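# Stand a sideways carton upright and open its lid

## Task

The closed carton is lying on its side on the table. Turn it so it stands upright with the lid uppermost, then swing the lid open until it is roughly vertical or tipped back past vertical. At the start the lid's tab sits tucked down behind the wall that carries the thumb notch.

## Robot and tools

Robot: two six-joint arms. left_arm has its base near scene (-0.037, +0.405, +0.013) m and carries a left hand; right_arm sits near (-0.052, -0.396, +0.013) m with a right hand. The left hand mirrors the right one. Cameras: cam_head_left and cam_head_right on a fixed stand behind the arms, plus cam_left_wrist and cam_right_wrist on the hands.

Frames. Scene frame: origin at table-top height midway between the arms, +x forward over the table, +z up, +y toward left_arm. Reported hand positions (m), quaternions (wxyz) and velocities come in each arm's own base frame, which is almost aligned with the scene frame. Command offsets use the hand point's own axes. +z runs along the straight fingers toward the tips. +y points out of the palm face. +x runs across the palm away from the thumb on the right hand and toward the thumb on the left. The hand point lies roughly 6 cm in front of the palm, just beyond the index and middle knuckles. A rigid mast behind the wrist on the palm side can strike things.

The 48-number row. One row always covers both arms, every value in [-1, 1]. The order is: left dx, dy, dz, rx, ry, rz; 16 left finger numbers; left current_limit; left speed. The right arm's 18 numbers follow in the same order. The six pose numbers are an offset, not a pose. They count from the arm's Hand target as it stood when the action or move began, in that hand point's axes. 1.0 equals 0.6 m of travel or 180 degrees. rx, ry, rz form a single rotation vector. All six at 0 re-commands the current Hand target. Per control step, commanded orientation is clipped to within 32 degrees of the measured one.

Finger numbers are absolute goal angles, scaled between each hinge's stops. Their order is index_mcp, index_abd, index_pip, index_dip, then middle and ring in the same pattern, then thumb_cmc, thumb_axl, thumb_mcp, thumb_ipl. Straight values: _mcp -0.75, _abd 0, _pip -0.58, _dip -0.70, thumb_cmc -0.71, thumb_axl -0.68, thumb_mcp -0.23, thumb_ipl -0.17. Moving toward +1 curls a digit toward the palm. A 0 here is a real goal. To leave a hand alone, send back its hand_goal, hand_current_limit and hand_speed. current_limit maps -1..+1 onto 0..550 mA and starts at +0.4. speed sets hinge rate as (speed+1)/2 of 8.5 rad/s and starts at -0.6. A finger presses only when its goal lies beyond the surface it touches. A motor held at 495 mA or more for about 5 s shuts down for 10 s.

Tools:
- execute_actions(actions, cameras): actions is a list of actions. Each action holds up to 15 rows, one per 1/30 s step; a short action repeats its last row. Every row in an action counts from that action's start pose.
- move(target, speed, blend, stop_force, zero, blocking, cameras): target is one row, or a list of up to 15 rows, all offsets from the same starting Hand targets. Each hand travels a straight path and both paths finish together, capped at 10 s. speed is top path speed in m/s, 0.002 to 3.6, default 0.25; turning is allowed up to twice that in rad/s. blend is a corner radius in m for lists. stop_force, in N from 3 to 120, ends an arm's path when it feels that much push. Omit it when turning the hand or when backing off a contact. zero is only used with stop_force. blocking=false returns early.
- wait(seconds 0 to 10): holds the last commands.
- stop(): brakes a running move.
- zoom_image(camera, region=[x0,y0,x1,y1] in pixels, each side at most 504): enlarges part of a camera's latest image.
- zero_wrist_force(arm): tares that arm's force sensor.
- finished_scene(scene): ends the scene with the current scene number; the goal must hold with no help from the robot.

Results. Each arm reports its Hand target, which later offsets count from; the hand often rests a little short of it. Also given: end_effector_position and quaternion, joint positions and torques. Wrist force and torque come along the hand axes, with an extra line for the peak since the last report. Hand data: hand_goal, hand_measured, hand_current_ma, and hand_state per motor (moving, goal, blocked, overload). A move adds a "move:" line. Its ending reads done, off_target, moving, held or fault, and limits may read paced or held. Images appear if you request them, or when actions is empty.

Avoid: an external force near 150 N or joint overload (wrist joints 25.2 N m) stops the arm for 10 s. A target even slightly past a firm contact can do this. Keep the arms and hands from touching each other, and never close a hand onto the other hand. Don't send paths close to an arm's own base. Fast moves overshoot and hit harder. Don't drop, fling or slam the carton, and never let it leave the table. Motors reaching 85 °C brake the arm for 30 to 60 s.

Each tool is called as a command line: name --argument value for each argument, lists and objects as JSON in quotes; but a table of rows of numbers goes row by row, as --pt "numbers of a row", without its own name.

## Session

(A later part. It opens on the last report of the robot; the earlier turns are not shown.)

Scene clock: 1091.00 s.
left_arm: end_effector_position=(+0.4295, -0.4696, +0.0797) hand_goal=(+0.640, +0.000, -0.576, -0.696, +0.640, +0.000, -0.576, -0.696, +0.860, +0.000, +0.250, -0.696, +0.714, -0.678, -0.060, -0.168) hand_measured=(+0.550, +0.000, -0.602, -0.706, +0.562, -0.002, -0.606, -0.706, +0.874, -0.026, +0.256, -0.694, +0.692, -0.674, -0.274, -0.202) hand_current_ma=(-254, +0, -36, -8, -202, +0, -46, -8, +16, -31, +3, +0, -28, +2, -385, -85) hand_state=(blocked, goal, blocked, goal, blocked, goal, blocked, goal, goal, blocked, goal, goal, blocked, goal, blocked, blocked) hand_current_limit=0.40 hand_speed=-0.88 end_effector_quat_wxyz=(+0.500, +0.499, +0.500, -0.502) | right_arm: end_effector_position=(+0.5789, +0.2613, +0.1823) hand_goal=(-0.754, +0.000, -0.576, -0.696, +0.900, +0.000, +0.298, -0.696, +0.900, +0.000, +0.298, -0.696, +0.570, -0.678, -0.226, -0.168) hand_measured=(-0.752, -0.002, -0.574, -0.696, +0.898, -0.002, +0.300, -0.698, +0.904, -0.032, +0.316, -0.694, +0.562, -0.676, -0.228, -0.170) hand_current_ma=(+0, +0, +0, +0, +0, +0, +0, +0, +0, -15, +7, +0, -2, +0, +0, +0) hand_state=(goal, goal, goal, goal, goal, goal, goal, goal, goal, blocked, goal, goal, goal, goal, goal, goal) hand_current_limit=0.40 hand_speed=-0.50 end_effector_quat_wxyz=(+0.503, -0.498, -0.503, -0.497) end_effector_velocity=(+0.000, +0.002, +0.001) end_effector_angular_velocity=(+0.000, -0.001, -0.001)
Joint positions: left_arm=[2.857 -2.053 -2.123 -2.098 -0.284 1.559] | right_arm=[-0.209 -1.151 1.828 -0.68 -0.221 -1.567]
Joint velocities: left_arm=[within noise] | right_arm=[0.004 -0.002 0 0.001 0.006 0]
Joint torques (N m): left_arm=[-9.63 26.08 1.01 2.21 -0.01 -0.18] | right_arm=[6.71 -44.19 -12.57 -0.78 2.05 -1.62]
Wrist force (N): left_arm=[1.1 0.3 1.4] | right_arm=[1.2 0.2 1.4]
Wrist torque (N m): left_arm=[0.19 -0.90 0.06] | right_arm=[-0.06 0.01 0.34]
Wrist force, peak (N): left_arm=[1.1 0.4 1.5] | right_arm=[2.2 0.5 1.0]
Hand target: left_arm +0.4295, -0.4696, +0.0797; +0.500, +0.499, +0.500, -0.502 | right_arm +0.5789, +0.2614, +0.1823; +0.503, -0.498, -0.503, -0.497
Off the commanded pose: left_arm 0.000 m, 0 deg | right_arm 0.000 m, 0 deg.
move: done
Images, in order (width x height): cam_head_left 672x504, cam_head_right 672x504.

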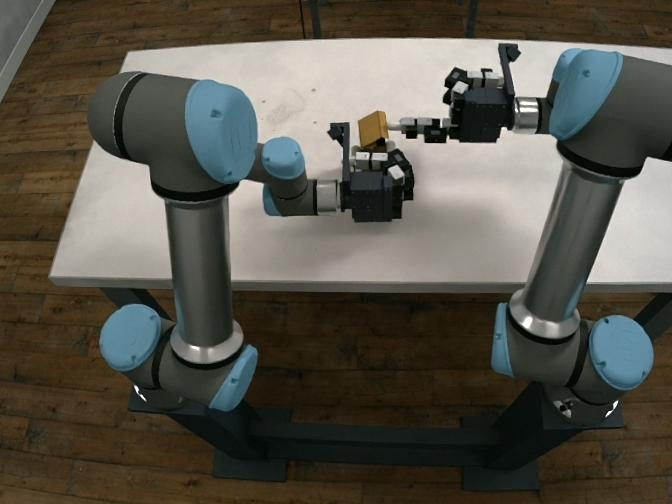

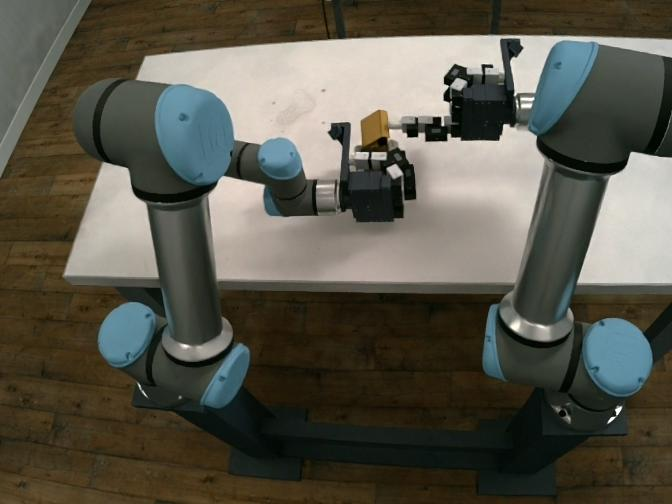

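move --pt "0 0 0 0 0 0 0.64 0 -0.576 -0.696 0.64 0 -0.576 -0.696 0.86 0 0.25 -0.696 0.714 -0.678 -0.06 -0.168 0.4 -0.88 0.0 0 -0.02 0 0 0 -0.754 0 -0.576 -0.696 0.9 0 0.299 -0.696 0.9 0 0.299 -0.696 0.571 -0.678 -0.225 -0.168 0.4 -0.5" --pt "0 0 0 0 0 0 0.64 0 -0.576 -0.696 0.64 0 -0.576 -0.696 0.86 0 0.25 -0.696 0.714 -0.678 -0.06 -0.168 0.4 -0.88 -0.0258 0 -0.02 0 0 0 -0.754 0 -0.576 -0.696 0.9 0 0.299 -0.696 0.9 0 0.299 -0.696 0.571 -0.678 -0.225 -0.168 0.4 -0.5" --pt "0 0 0 0 0 0 0.64 0 -0.576 -0.696 0.64 0 -0.576 -0.696 0.86 0 0.25 -0.696 0.714 -0.678 -0.06 -0.168 0.4 -0.88 -0.0258 0 0.045 0 0 0 -0.754 0 -0.576 -0.696 0.9 0 0.299 -0.696 0.9 0 0.299 -0.696 0.571 -0.678 -0.225 -0.168 0.4 -0.5" --speed 0.06 --blend '[0.006,0.006,0]' --cameras '["cam_head_left","cam_head_right"]'

zoom_image --camera "cam_head_left" --region '[355, 110, 415, 155]'

zoom_image --camera "cam_head_right" --region '[355, 110, 415, 155]'

Scene clock: 1117.70 s.
left_arm: end_effector_position=(+0.4295, -0.4696, +0.0797) hand_goal=(+0.640, +0.000, -0.576, -0.696, +0.640, +0.000, -0.576, -0.696, +0.860, +0.000, +0.250, -0.696, +0.714, -0.678, -0.060, -0.168) hand_measured=(+0.550, +0.000, -0.602, -0.706, +0.562, -0.002, -0.606, -0.706, +0.874, -0.026, +0.256, -0.694, +0.692, -0.674, -0.274, -0.202) hand_current_ma=(-254, +0, -36, -8, -202, +0, -46, -8, +16, -31, +3, +0, -28, +2, -385, -85) hand_state=(blocked, goal, blocked, goal, blocked, goal, blocked, goal, goal, blocked, goal, goal, blocked, goal, blocked, blocked) hand_current_limit=0.40 hand_speed=-0.88 end_effector_quat_wxyz=(+0.500, +0.499, +0.500, -0.502) | right_arm: end_effector_position=(+0.5786, +0.2884, +0.1669) hand_goal=(-0.754, +0.000, -0.576, -0.696, +0.900, +0.000, +0.298, -0.696, +0.900, +0.000, +0.298, -0.696, +0.570, -0.678, -0.226, -0.168) hand_measured=(-0.752, -0.002, -0.574, -0.696, +0.898, -0.002, +0.300, -0.698, +0.904, -0.032, +0.316, -0.694, +0.562, -0.676, -0.228, -0.170) hand_current_ma=(+0, +0, +0, +0, +0, +0, +0, +0, +0, -15, +7, +0, -2, +0, +0, +0) hand_state=(goal, goal, goal, goal, goal, goal, goal, goal, goal, blocked, goal, goal, goal, goal, goal, goal) hand_current_limit=0.40 hand_speed=-0.50 end_effector_quat_wxyz=(+0.503, -0.498, -0.503, -0.497)
Joint positions: left_arm=[2.857 -2.053 -2.123 -2.098 -0.284 1.559] | right_arm=[-0.154 -1.123 1.835 -0.715 -0.165 -1.566]
Joint torques (N m): left_arm=[-9.4 24.93 1.63 1.8 -0.02 -0.24] | right_arm=[-7.76 -29.29 -19.23 1.49 -1.61 -0.06]
Wrist force (N): left_arm=[1.0 0.3 1.7] | right_arm=[1.0 0.5 1.3]
Wrist torque (N m): left_arm=[0.17 -0.87 0.04] | right_arm=[-0.02 0.05 0.14]
Wrist force, peak (N): left_arm=[1.1 0.1 1.8] | right_arm=[0.9 0.6 2.3]
Hand target: left_arm +0.4295, -0.4696, +0.0797; +0.500, +0.499, +0.500, -0.502 | right_arm +0.5786, +0.2884, +0.1669; +0.503, -0.498, -0.503, -0.497
Off the commanded pose: left_arm 0.000 m, 0 deg | right_arm 0.000 m, 0 deg.
move: done
Images, in order (width x height): cam_head_left 672x504, cam_head_right 672x504.

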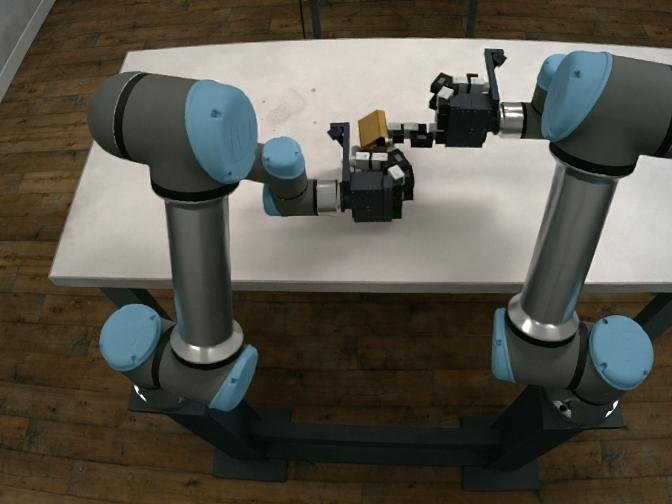

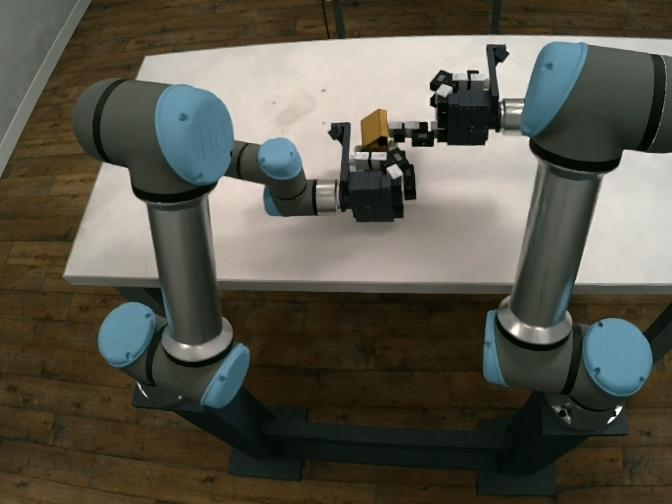

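Scaled by 8.400 from the camera's 672x504 image, which has a finer 960x720 frame.

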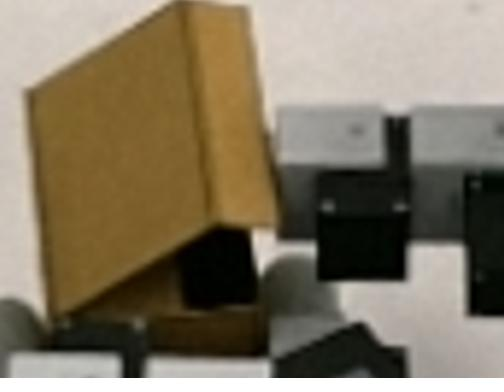

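Scaled by 8.400 from the camera's 672x504 image, which has a finer 960x720 frame.

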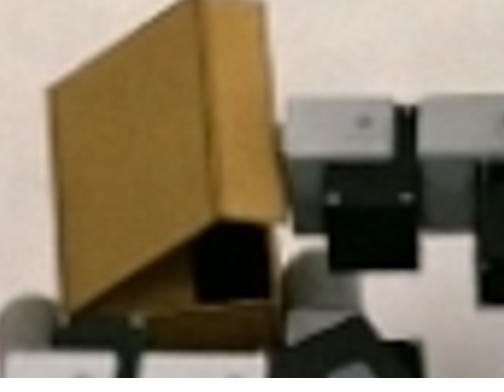

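move --pt "0 0 0 0 0 0 0.64 0 -0.576 -0.696 0.64 0 -0.576 -0.696 0.86 0 0.25 -0.696 0.714 -0.678 -0.06 -0.168 0.4 -0.88 0.0167 0 0.015 0 0 0 -0.754 0 -0.576 -0.696 0.9 0 0.299 -0.696 0.9 0 0.299 -0.696 0.571 -0.678 -0.225 -0.168 0.4 -0.5" --pt "0 0 0 0 0 0 0.64 0 -0.576 -0.696 0.64 0 -0.576 -0.696 0.86 0 0.25 -0.696 0.714 -0.678 -0.06 -0.168 0.4 -0.88 0.027 0 0.059 0 0 0 -0.754 0 -0.576 -0.696 0.9 0 0.299 -0.696 0.9 0 0.299 -0.696 0.571 -0.678 -0.225 -0.168 0.4 -0.5" --speed 0.05 --blend '[0.005,0]' --cameras '["cam_head_left","cam_head_right"]'

zoom_image --camera "cam_head_left" --region '[345, 100, 415, 155]'

zoom_image --camera "cam_head_right" --region '[345, 100, 415, 155]'

Scene clock: 1130.30 s.
left_arm: end_effector_position=(+0.4295, -0.4696, +0.0797) hand_goal=(+0.640, +0.000, -0.576, -0.696, +0.640, +0.000, -0.576, -0.696, +0.860, +0.000, +0.250, -0.696, +0.714, -0.678, -0.060, -0.168) hand_measured=(+0.550, +0.000, -0.602, -0.706, +0.562, -0.002, -0.606, -0.706, +0.874, -0.026, +0.256, -0.694, +0.692, -0.674, -0.274, -0.202) hand_current_ma=(-254, +0, -36, -8, -202, +0, -46, -8, +16, -31, +3, +0, -28, +2, -385, -85) hand_state=(blocked, goal, blocked, goal, blocked, goal, blocked, goal, goal, blocked, goal, goal, blocked, goal, blocked, blocked) hand_current_limit=0.40 hand_speed=-0.88 end_effector_quat_wxyz=(+0.500, +0.499, +0.500, -0.502) | right_arm: end_effector_position=(+0.5782, +0.3238, +0.1832) hand_goal=(-0.754, +0.000, -0.576, -0.696, +0.900, +0.000, +0.298, -0.696, +0.900, +0.000, +0.298, -0.696, +0.570, -0.678, -0.226, -0.168) hand_measured=(-0.752, -0.002, -0.574, -0.696, +0.898, -0.002, +0.300, -0.698, +0.904, -0.032, +0.316, -0.694, +0.562, -0.676, -0.228, -0.170) hand_current_ma=(+0, +0, +0, +0, +0, +0, +0, +0, +0, -15, +7, +0, -2, +0, +0, +0) hand_state=(goal, goal, goal, goal, goal, goal, goal, goal, goal, blocked, goal, goal, goal, goal, goal, goal) hand_current_limit=0.40 hand_speed=-0.50 end_effector_quat_wxyz=(+0.503, -0.498, -0.503, -0.497)
Joint positions: left_arm=[2.857 -2.053 -2.123 -2.098 -0.284 1.559] | right_arm=[-0.081 -1.139 1.807 -0.675 -0.092 -1.563]
Joint torques (N m): left_arm=[-9.65 25.28 2.14 1.7 0.04 -0.33] | right_arm=[-5.19 -24.99 -18.12 1.52 -1.34 -1.53]
Wrist force (N): left_arm=[1.0 0.3 1.4] | right_arm=[1.0 0.4 1.5]
Wrist torque (N m): left_arm=[0.18 -0.88 0.04] | right_arm=[-0.05 0.04 0.32]
Wrist force, peak (N): left_arm=[1.1 0.4 1.6] | right_arm=[1.3 0.3 2.3]
Hand target: left_arm +0.4295, -0.4696, +0.0797; +0.500, +0.499, +0.500, -0.502 | right_arm +0.5782, +0.3238, +0.1830; +0.503, -0.498, -0.503, -0.497
Off the commanded pose: left_arm 0.000 m, 0 deg | right_arm 0.000 m, 0 deg.
move: done
Images, in order (width x height): cam_head_left 672x504, cam_head_right 672x504.

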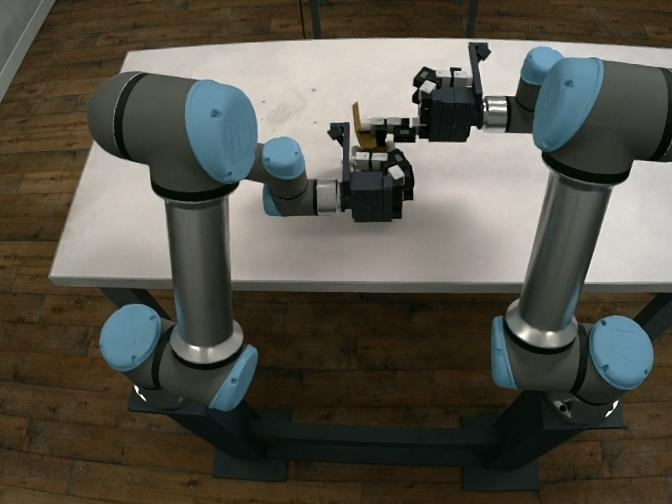

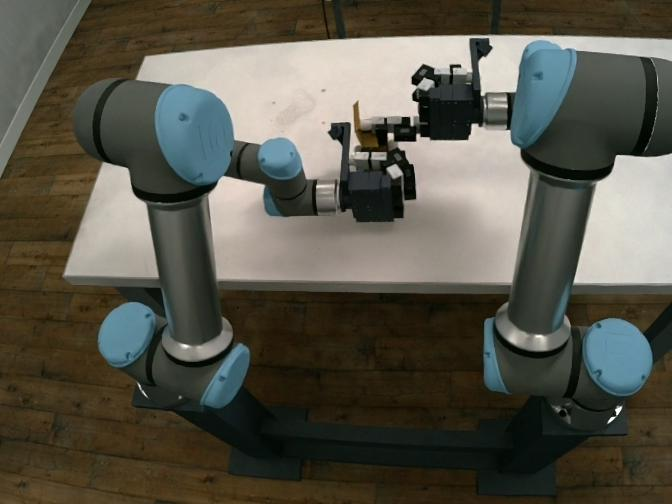

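Scaled by 7.200 from the camera's 672x504 image, which has a finer 960x720 frame.

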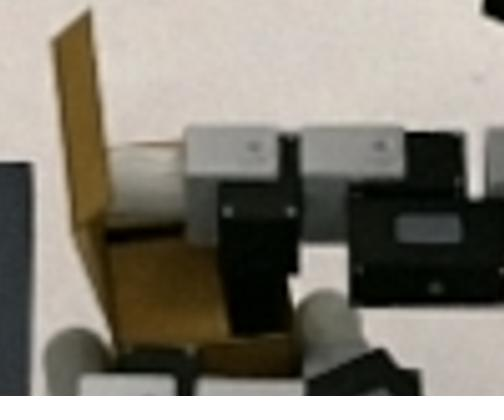

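Scaled by 7.200 from the camera's 672x504 image, which has a finer 960x720 frame.

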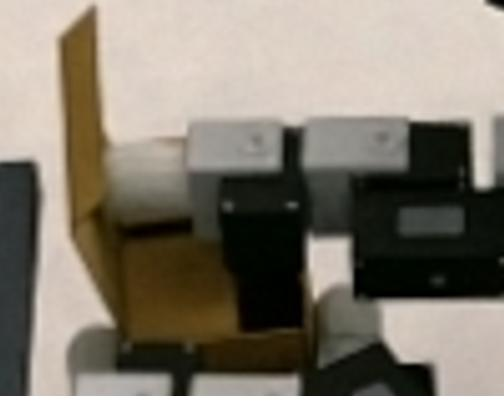

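move --pt "0 0 0 0 0 0 0.64 0 -0.576 -0.696 0.64 0 -0.576 -0.696 0.86 0 0.25 -0.696 0.714 -0.678 -0.06 -0.168 0.4 -0.88 0 0 0.0115 0 0 0 -0.754 0 -0.576 -0.696 0.9 0 0.299 -0.696 0.9 0 0.299 -0.696 0.571 -0.678 -0.225 -0.168 0.4 -0.5" --pt "0 0 0 0 0 0 0.64 0 -0.576 -0.696 0.64 0 -0.576 -0.696 0.86 0 0.25 -0.696 0.714 -0.678 -0.06 -0.168 0.4 -0.88 -0.005 0 -0.04 0 0 0 -0.754 0 -0.576 -0.696 0.9 0 0.299 -0.696 0.9 0 0.299 -0.696 0.571 -0.678 -0.225 -0.168 0.4 -0.5" --speed 0.05 --cameras '["cam_head_left","cam_head_right"]'

zoom_image --camera "cam_head_left" --region '[345, 100, 415, 155]'

zoom_image --camera "cam_head_right" --region '[345, 100, 415, 155]'

Scene clock: 1152.20 s.
left_arm: end_effector_position=(+0.4295, -0.4696, +0.0797) hand_goal=(+0.640, +0.000, -0.576, -0.696, +0.640, +0.000, -0.576, -0.696, +0.860, +0.000, +0.250, -0.696, +0.714, -0.678, -0.060, -0.168) hand_measured=(+0.550, +0.000, -0.602, -0.706, +0.562, -0.002, -0.606, -0.706, +0.874, -0.026, +0.256, -0.694, +0.692, -0.674, -0.274, -0.202) hand_current_ma=(-254, +0, -36, -8, -202, +0, -46, -8, +16, -31, +3, +0, -28, +2, -385, -85) hand_state=(blocked, goal, blocked, goal, blocked, goal, blocked, goal, goal, blocked, goal, goal, blocked, goal, blocked, blocked) hand_current_limit=0.40 hand_speed=-0.88 end_effector_quat_wxyz=(+0.500, +0.499, +0.500, -0.502) | right_arm: end_effector_position=(+0.5784, +0.2997, +0.1800) hand_goal=(-0.754, +0.000, -0.576, -0.696, +0.900, +0.000, +0.298, -0.696, +0.900, +0.000, +0.298, -0.696, +0.570, -0.678, -0.226, -0.168) hand_measured=(-0.752, -0.002, -0.574, -0.696, +0.898, -0.002, +0.300, -0.698, +0.904, -0.032, +0.316, -0.694, +0.562, -0.676, -0.228, -0.170) hand_current_ma=(+0, +0, +0, +0, +0, +0, +0, +0, +0, -15, +7, +0, -2, +0, +0, +0) hand_state=(goal, goal, goal, goal, goal, goal, goal, goal, goal, blocked, goal, goal, goal, goal, goal, goal) hand_current_limit=0.40 hand_speed=-0.50 end_effector_quat_wxyz=(+0.503, -0.498, -0.503, -0.497)
Joint positions: left_arm=[2.857 -2.053 -2.123 -2.098 -0.284 1.559] | right_arm=[-0.131 -1.141 1.82 -0.683 -0.142 -1.566]
Joint torques (N m): left_arm=[-9.19 25.22 2.4 1.48 0.15 -0.24] | right_arm=[8.61 -45.78 -19.96 -0.71 1.82 1.21]
Wrist force (N): left_arm=[1.1 0.3 1.3] | right_arm=[1.0 0.2 1.5]
Wrist torque (N m): left_arm=[0.20 -0.90 0.05] | right_arm=[-0.07 0.04 0.23]
Wrist force, peak (N): left_arm=[1.1 0.3 1.7] | right_arm=[1.0 -0.1 2.3]
Hand target: left_arm +0.4295, -0.4696, +0.0797; +0.500, +0.499, +0.500, -0.502 | right_arm +0.5785, +0.2998, +0.1800; +0.503, -0.498, -0.503, -0.497
Off the commanded pose: left_arm 0.000 m, 0 deg | right_arm 0.000 m, 0 deg.
move: done
Images, in order (width x height): cam_head_left 672x504, cam_head_right 672x504.

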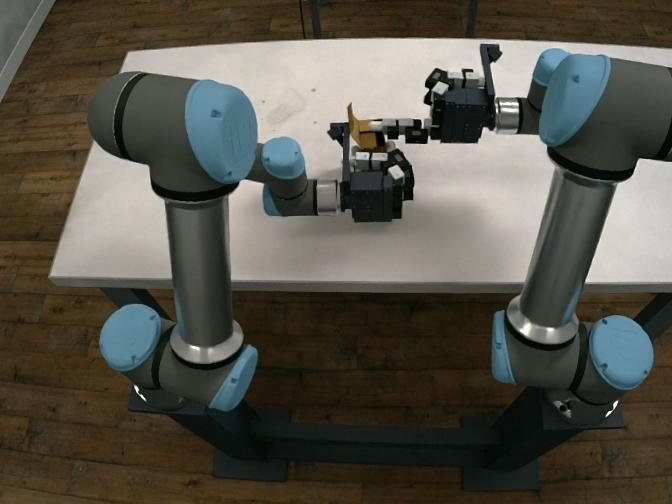

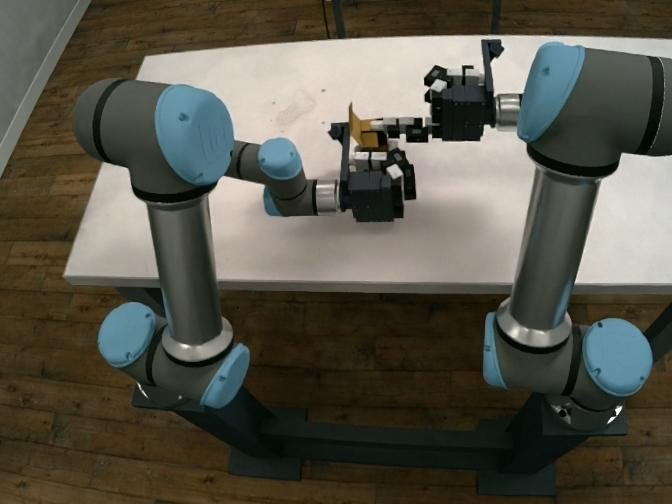

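Scaled by 7.200 from the camera's 672x504 image, which has a finer 960x720 frame.

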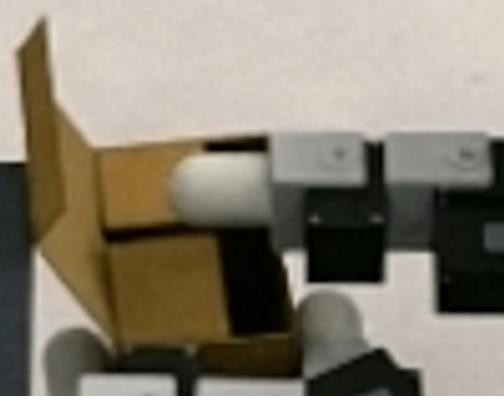

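Scaled by 7.200 from the camera's 672x504 image, which has a finer 960x720 frame.

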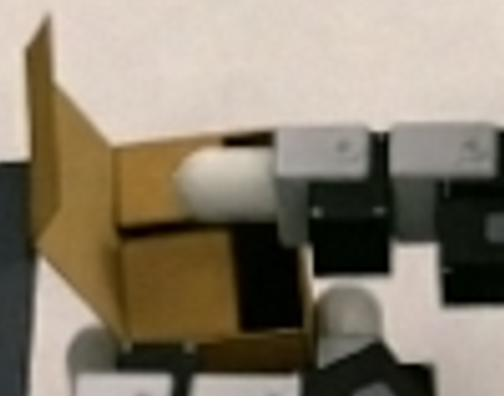

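move --target '[0,0,0,0,0,0, 0.3,0,-0.576,-0.696,0.3,0,-0.576,-0.696,0.86,0,0.25,-0.696,0.714,-0.678,-0.42,-0.168,0.4,-0.88, 0.01,0,-0.3,0,0,0, -0.754,0,-0.576,-0.696,0.9,0,0.299,-0.696,0.9,0,0.299,-0.696,0.571,-0.678,-0.225,-0.168,0.4,-0.5]' --speed 0.15

move --pt "0 0 -0.013 0 0 0 0.3 0 -0.576 -0.696 0.3 0 -0.576 -0.696 0.86 0 0.25 -0.696 0.714 -0.678 -0.42 -0.168 0.4 -0.88 0 0 0 0 0 0 -0.754 0 -0.576 -0.696 0.9 0 0.299 -0.696 0.9 0 0.299 -0.696 0.571 -0.678 -0.225 -0.168 0.4 -0.5" --pt "0 -0.25 -0.013 0 0 0 0.3 0 -0.576 -0.696 0.3 0 -0.576 -0.696 0.86 0 0.25 -0.696 0.714 -0.678 -0.42 -0.168 0.4 -0.88 0 0 0 0 0 0 -0.754 0 -0.576 -0.696 0.9 0 0.299 -0.696 0.9 0 0.299 -0.696 0.571 -0.678 -0.225 -0.168 0.4 -0.5" --speed 0.08 --cameras '["cam_head_left","cam_head_right"]'

zoom_image --camera "cam_head_left" --region '[325, 90, 425, 190]'

Scene clock: 1178.60 s.
left_arm: end_effector_position=(+0.4295, -0.4696, +0.0797) hand_goal=(+0.300, +0.000, -0.576, -0.696, +0.300, +0.000, -0.576, -0.696, +0.860, +0.000, +0.250, -0.696, +0.714, -0.678, -0.420, -0.168) hand_measured=(+0.302, -0.004, -0.578, -0.698, +0.302, -0.004, -0.578, -0.698, +0.874, -0.026, +0.256, -0.694, +0.698, -0.676, -0.418, -0.170) hand_current_ma=(+1, -1, -1, -1, +1, -2, -1, -1, +16, -31, +3, +0, -19, +1, +1, -1) hand_state=(goal, goal, goal, goal, goal, goal, goal, goal, goal, blocked, goal, goal, goal, goal, goal, goal) hand_current_limit=0.40 hand_speed=-0.88 end_effector_quat_wxyz=(+0.500, +0.499, +0.500, -0.502) | right_arm: end_effector_position=(+0.5805, +0.1198, +0.1861) hand_goal=(-0.754, +0.000, -0.576, -0.696, +0.900, +0.000, +0.298, -0.696, +0.900, +0.000, +0.298, -0.696, +0.570, -0.678, -0.226, -0.168) hand_measured=(-0.752, -0.002, -0.574, -0.696, +0.898, -0.002, +0.300, -0.698, +0.904, -0.032, +0.316, -0.694, +0.562, -0.676, -0.228, -0.170) hand_current_ma=(+0, +0, +0, +0, +0, +0, +0, +0, +0, -15, +7, +0, -2, +0, +0, +0) hand_state=(goal, goal, goal, goal, goal, goal, goal, goal, goal, blocked, goal, goal, goal, goal, goal, goal) hand_current_limit=0.40 hand_speed=-0.50 end_effector_quat_wxyz=(+0.503, -0.498, -0.503, -0.497)
Joint positions: left_arm=[2.857 -2.053 -2.123 -2.098 -0.284 1.559] | right_arm=[-0.483 -1.131 1.784 -0.654 -0.494 -1.569]
Joint torques (N m): left_arm=[-9.27 25.51 2.7 1.38 0.18 -0.22] | right_arm=[-2.54 -47.23 -7.86 -0.38 0.29 -1.35]
Wrist force (N): left_arm=[1.2 0.2 1.4] | right_arm=[1.2 0.2 1.4]
Wrist torque (N m): left_arm=[0.16 -0.87 0.05] | right_arm=[-0.06 0.01 0.32]
Wrist force, peak (N): left_arm=[1.4 0.3 1.5] | right_arm=[0.9 0.3 3.3]
Hand target: left_arm +0.4295, -0.4696, +0.0797; +0.500, +0.499, +0.500, -0.502 | right_arm +0.5804, +0.1198, +0.1862; +0.503, -0.498, -0.503, -0.497
Off the commanded pose: left_arm 0.000 m, 0 deg | right_arm 0.000 m, 0 deg.
move: done

Scene clock: 1181.37 s.
left_arm: end_effector_position=(+0.2794, -0.4617, +0.0803) hand_goal=(+0.300, +0.000, -0.576, -0.696, +0.300, +0.000, -0.576, -0.696, +0.860, +0.000, +0.250, -0.696, +0.714, -0.678, -0.420, -0.168) hand_measured=(+0.302, -0.004, -0.578, -0.698, +0.302, -0.004, -0.578, -0.698, +0.874, -0.026, +0.256, -0.694, +0.698, -0.676, -0.418, -0.170) hand_current_ma=(+1, -1, -1, -1, +1, -2, -1, -1, +16, -31, +3, +0, -19, +1, +1, -1) hand_state=(goal, goal, goal, goal, goal, goal, goal, goal, goal, blocked, goal, goal, goal, goal, goal, goal) hand_current_limit=0.40 hand_speed=-0.88 end_effector_quat_wxyz=(+0.500, +0.499, +0.500, -0.502) | right_arm: end_effector_position=(+0.5804, +0.1198, +0.1862) hand_goal=(-0.754, +0.000, -0.576, -0.696, +0.900, +0.000, +0.298, -0.696, +0.900, +0.000, +0.298, -0.696, +0.570, -0.678, -0.226, -0.168) hand_measured=(-0.752, -0.002, -0.574, -0.696, +0.898, -0.002, +0.300, -0.698, +0.904, -0.032, +0.316, -0.694, +0.562, -0.676, -0.228, -0.170) hand_current_ma=(+0, +0, +0, +0, +0, +0, +0, +0, +0, -15, +7, +0, -2, +0, +0, +0) hand_state=(goal, goal, goal, goal, goal, goal, goal, goal, goal, blocked, goal, goal, goal, goal, goal, goal) hand_current_limit=0.40 hand_speed=-0.50 end_effector_quat_wxyz=(+0.503, -0.498, -0.503, -0.497)
Joint positions: left_arm=[2.725 -1.878 -2.462 -1.937 -0.416 1.562] | right_arm=[-0.483 -1.131 1.784 -0.654 -0.494 -1.569]
Joint torques (N m): left_arm=[8.64 12.91 20.8 -1.53 1.38 -0.66] | right_arm=[-5.5 -46.31 -7.18 -0.55 -1.55 0.64]
Wrist force (N): left_arm=[1.1 0.4 1.6] | right_arm=[1.0 0.3 1.7]
Wrist torque (N m): left_arm=[0.18 -0.87 -0.02] | right_arm=[-0.06 0.02 0.30]
Wrist force, peak (N): left_arm=[0.9 1.1 1.5] | right_arm=[1.4 0.1 1.7]
Hand target: left_arm +0.2795, -0.4617, +0.0802; +0.500, +0.499, +0.500, -0.502 | right_arm +0.5804, +0.1198, +0.1862; +0.503, -0.498, -0.503, -0.497
Off the commanded pose: left_arm 0.000 m, 0 deg | right_arm 0.000 m, 0 deg.
move: done
Images, in order (width x height): cam_head_left 672x504, cam_head_right 672x504.

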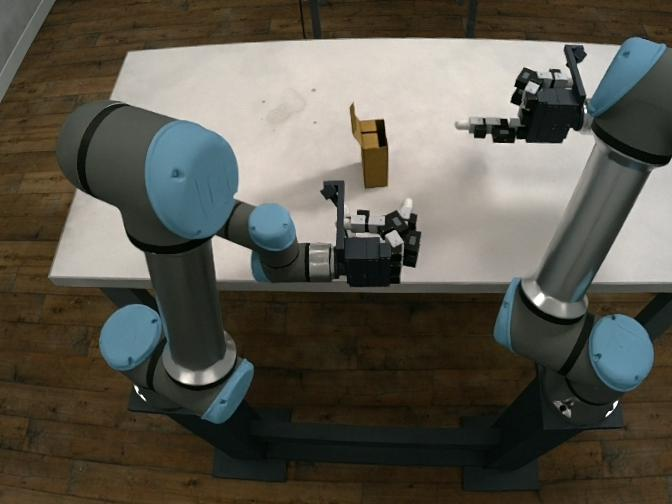

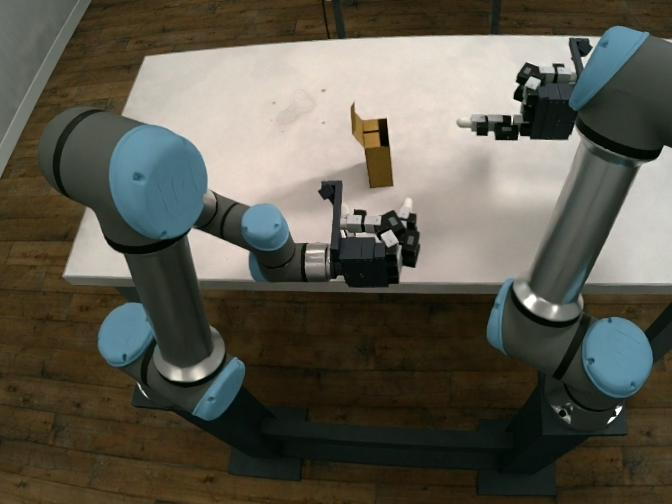

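Scaled by 5.040 from the camera's 672x504 image, which has a finer 960x720 frame.

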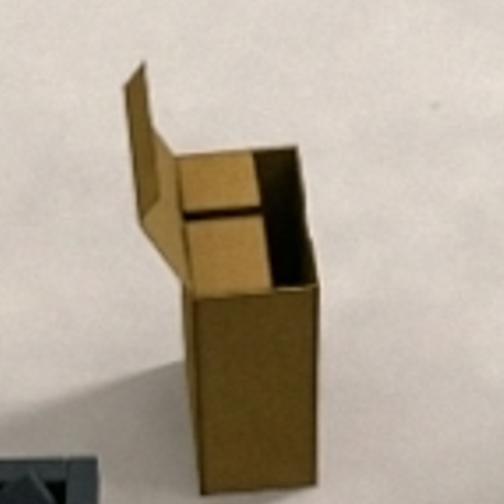

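finished_scene --scene 1

The scene is finished: the task was done.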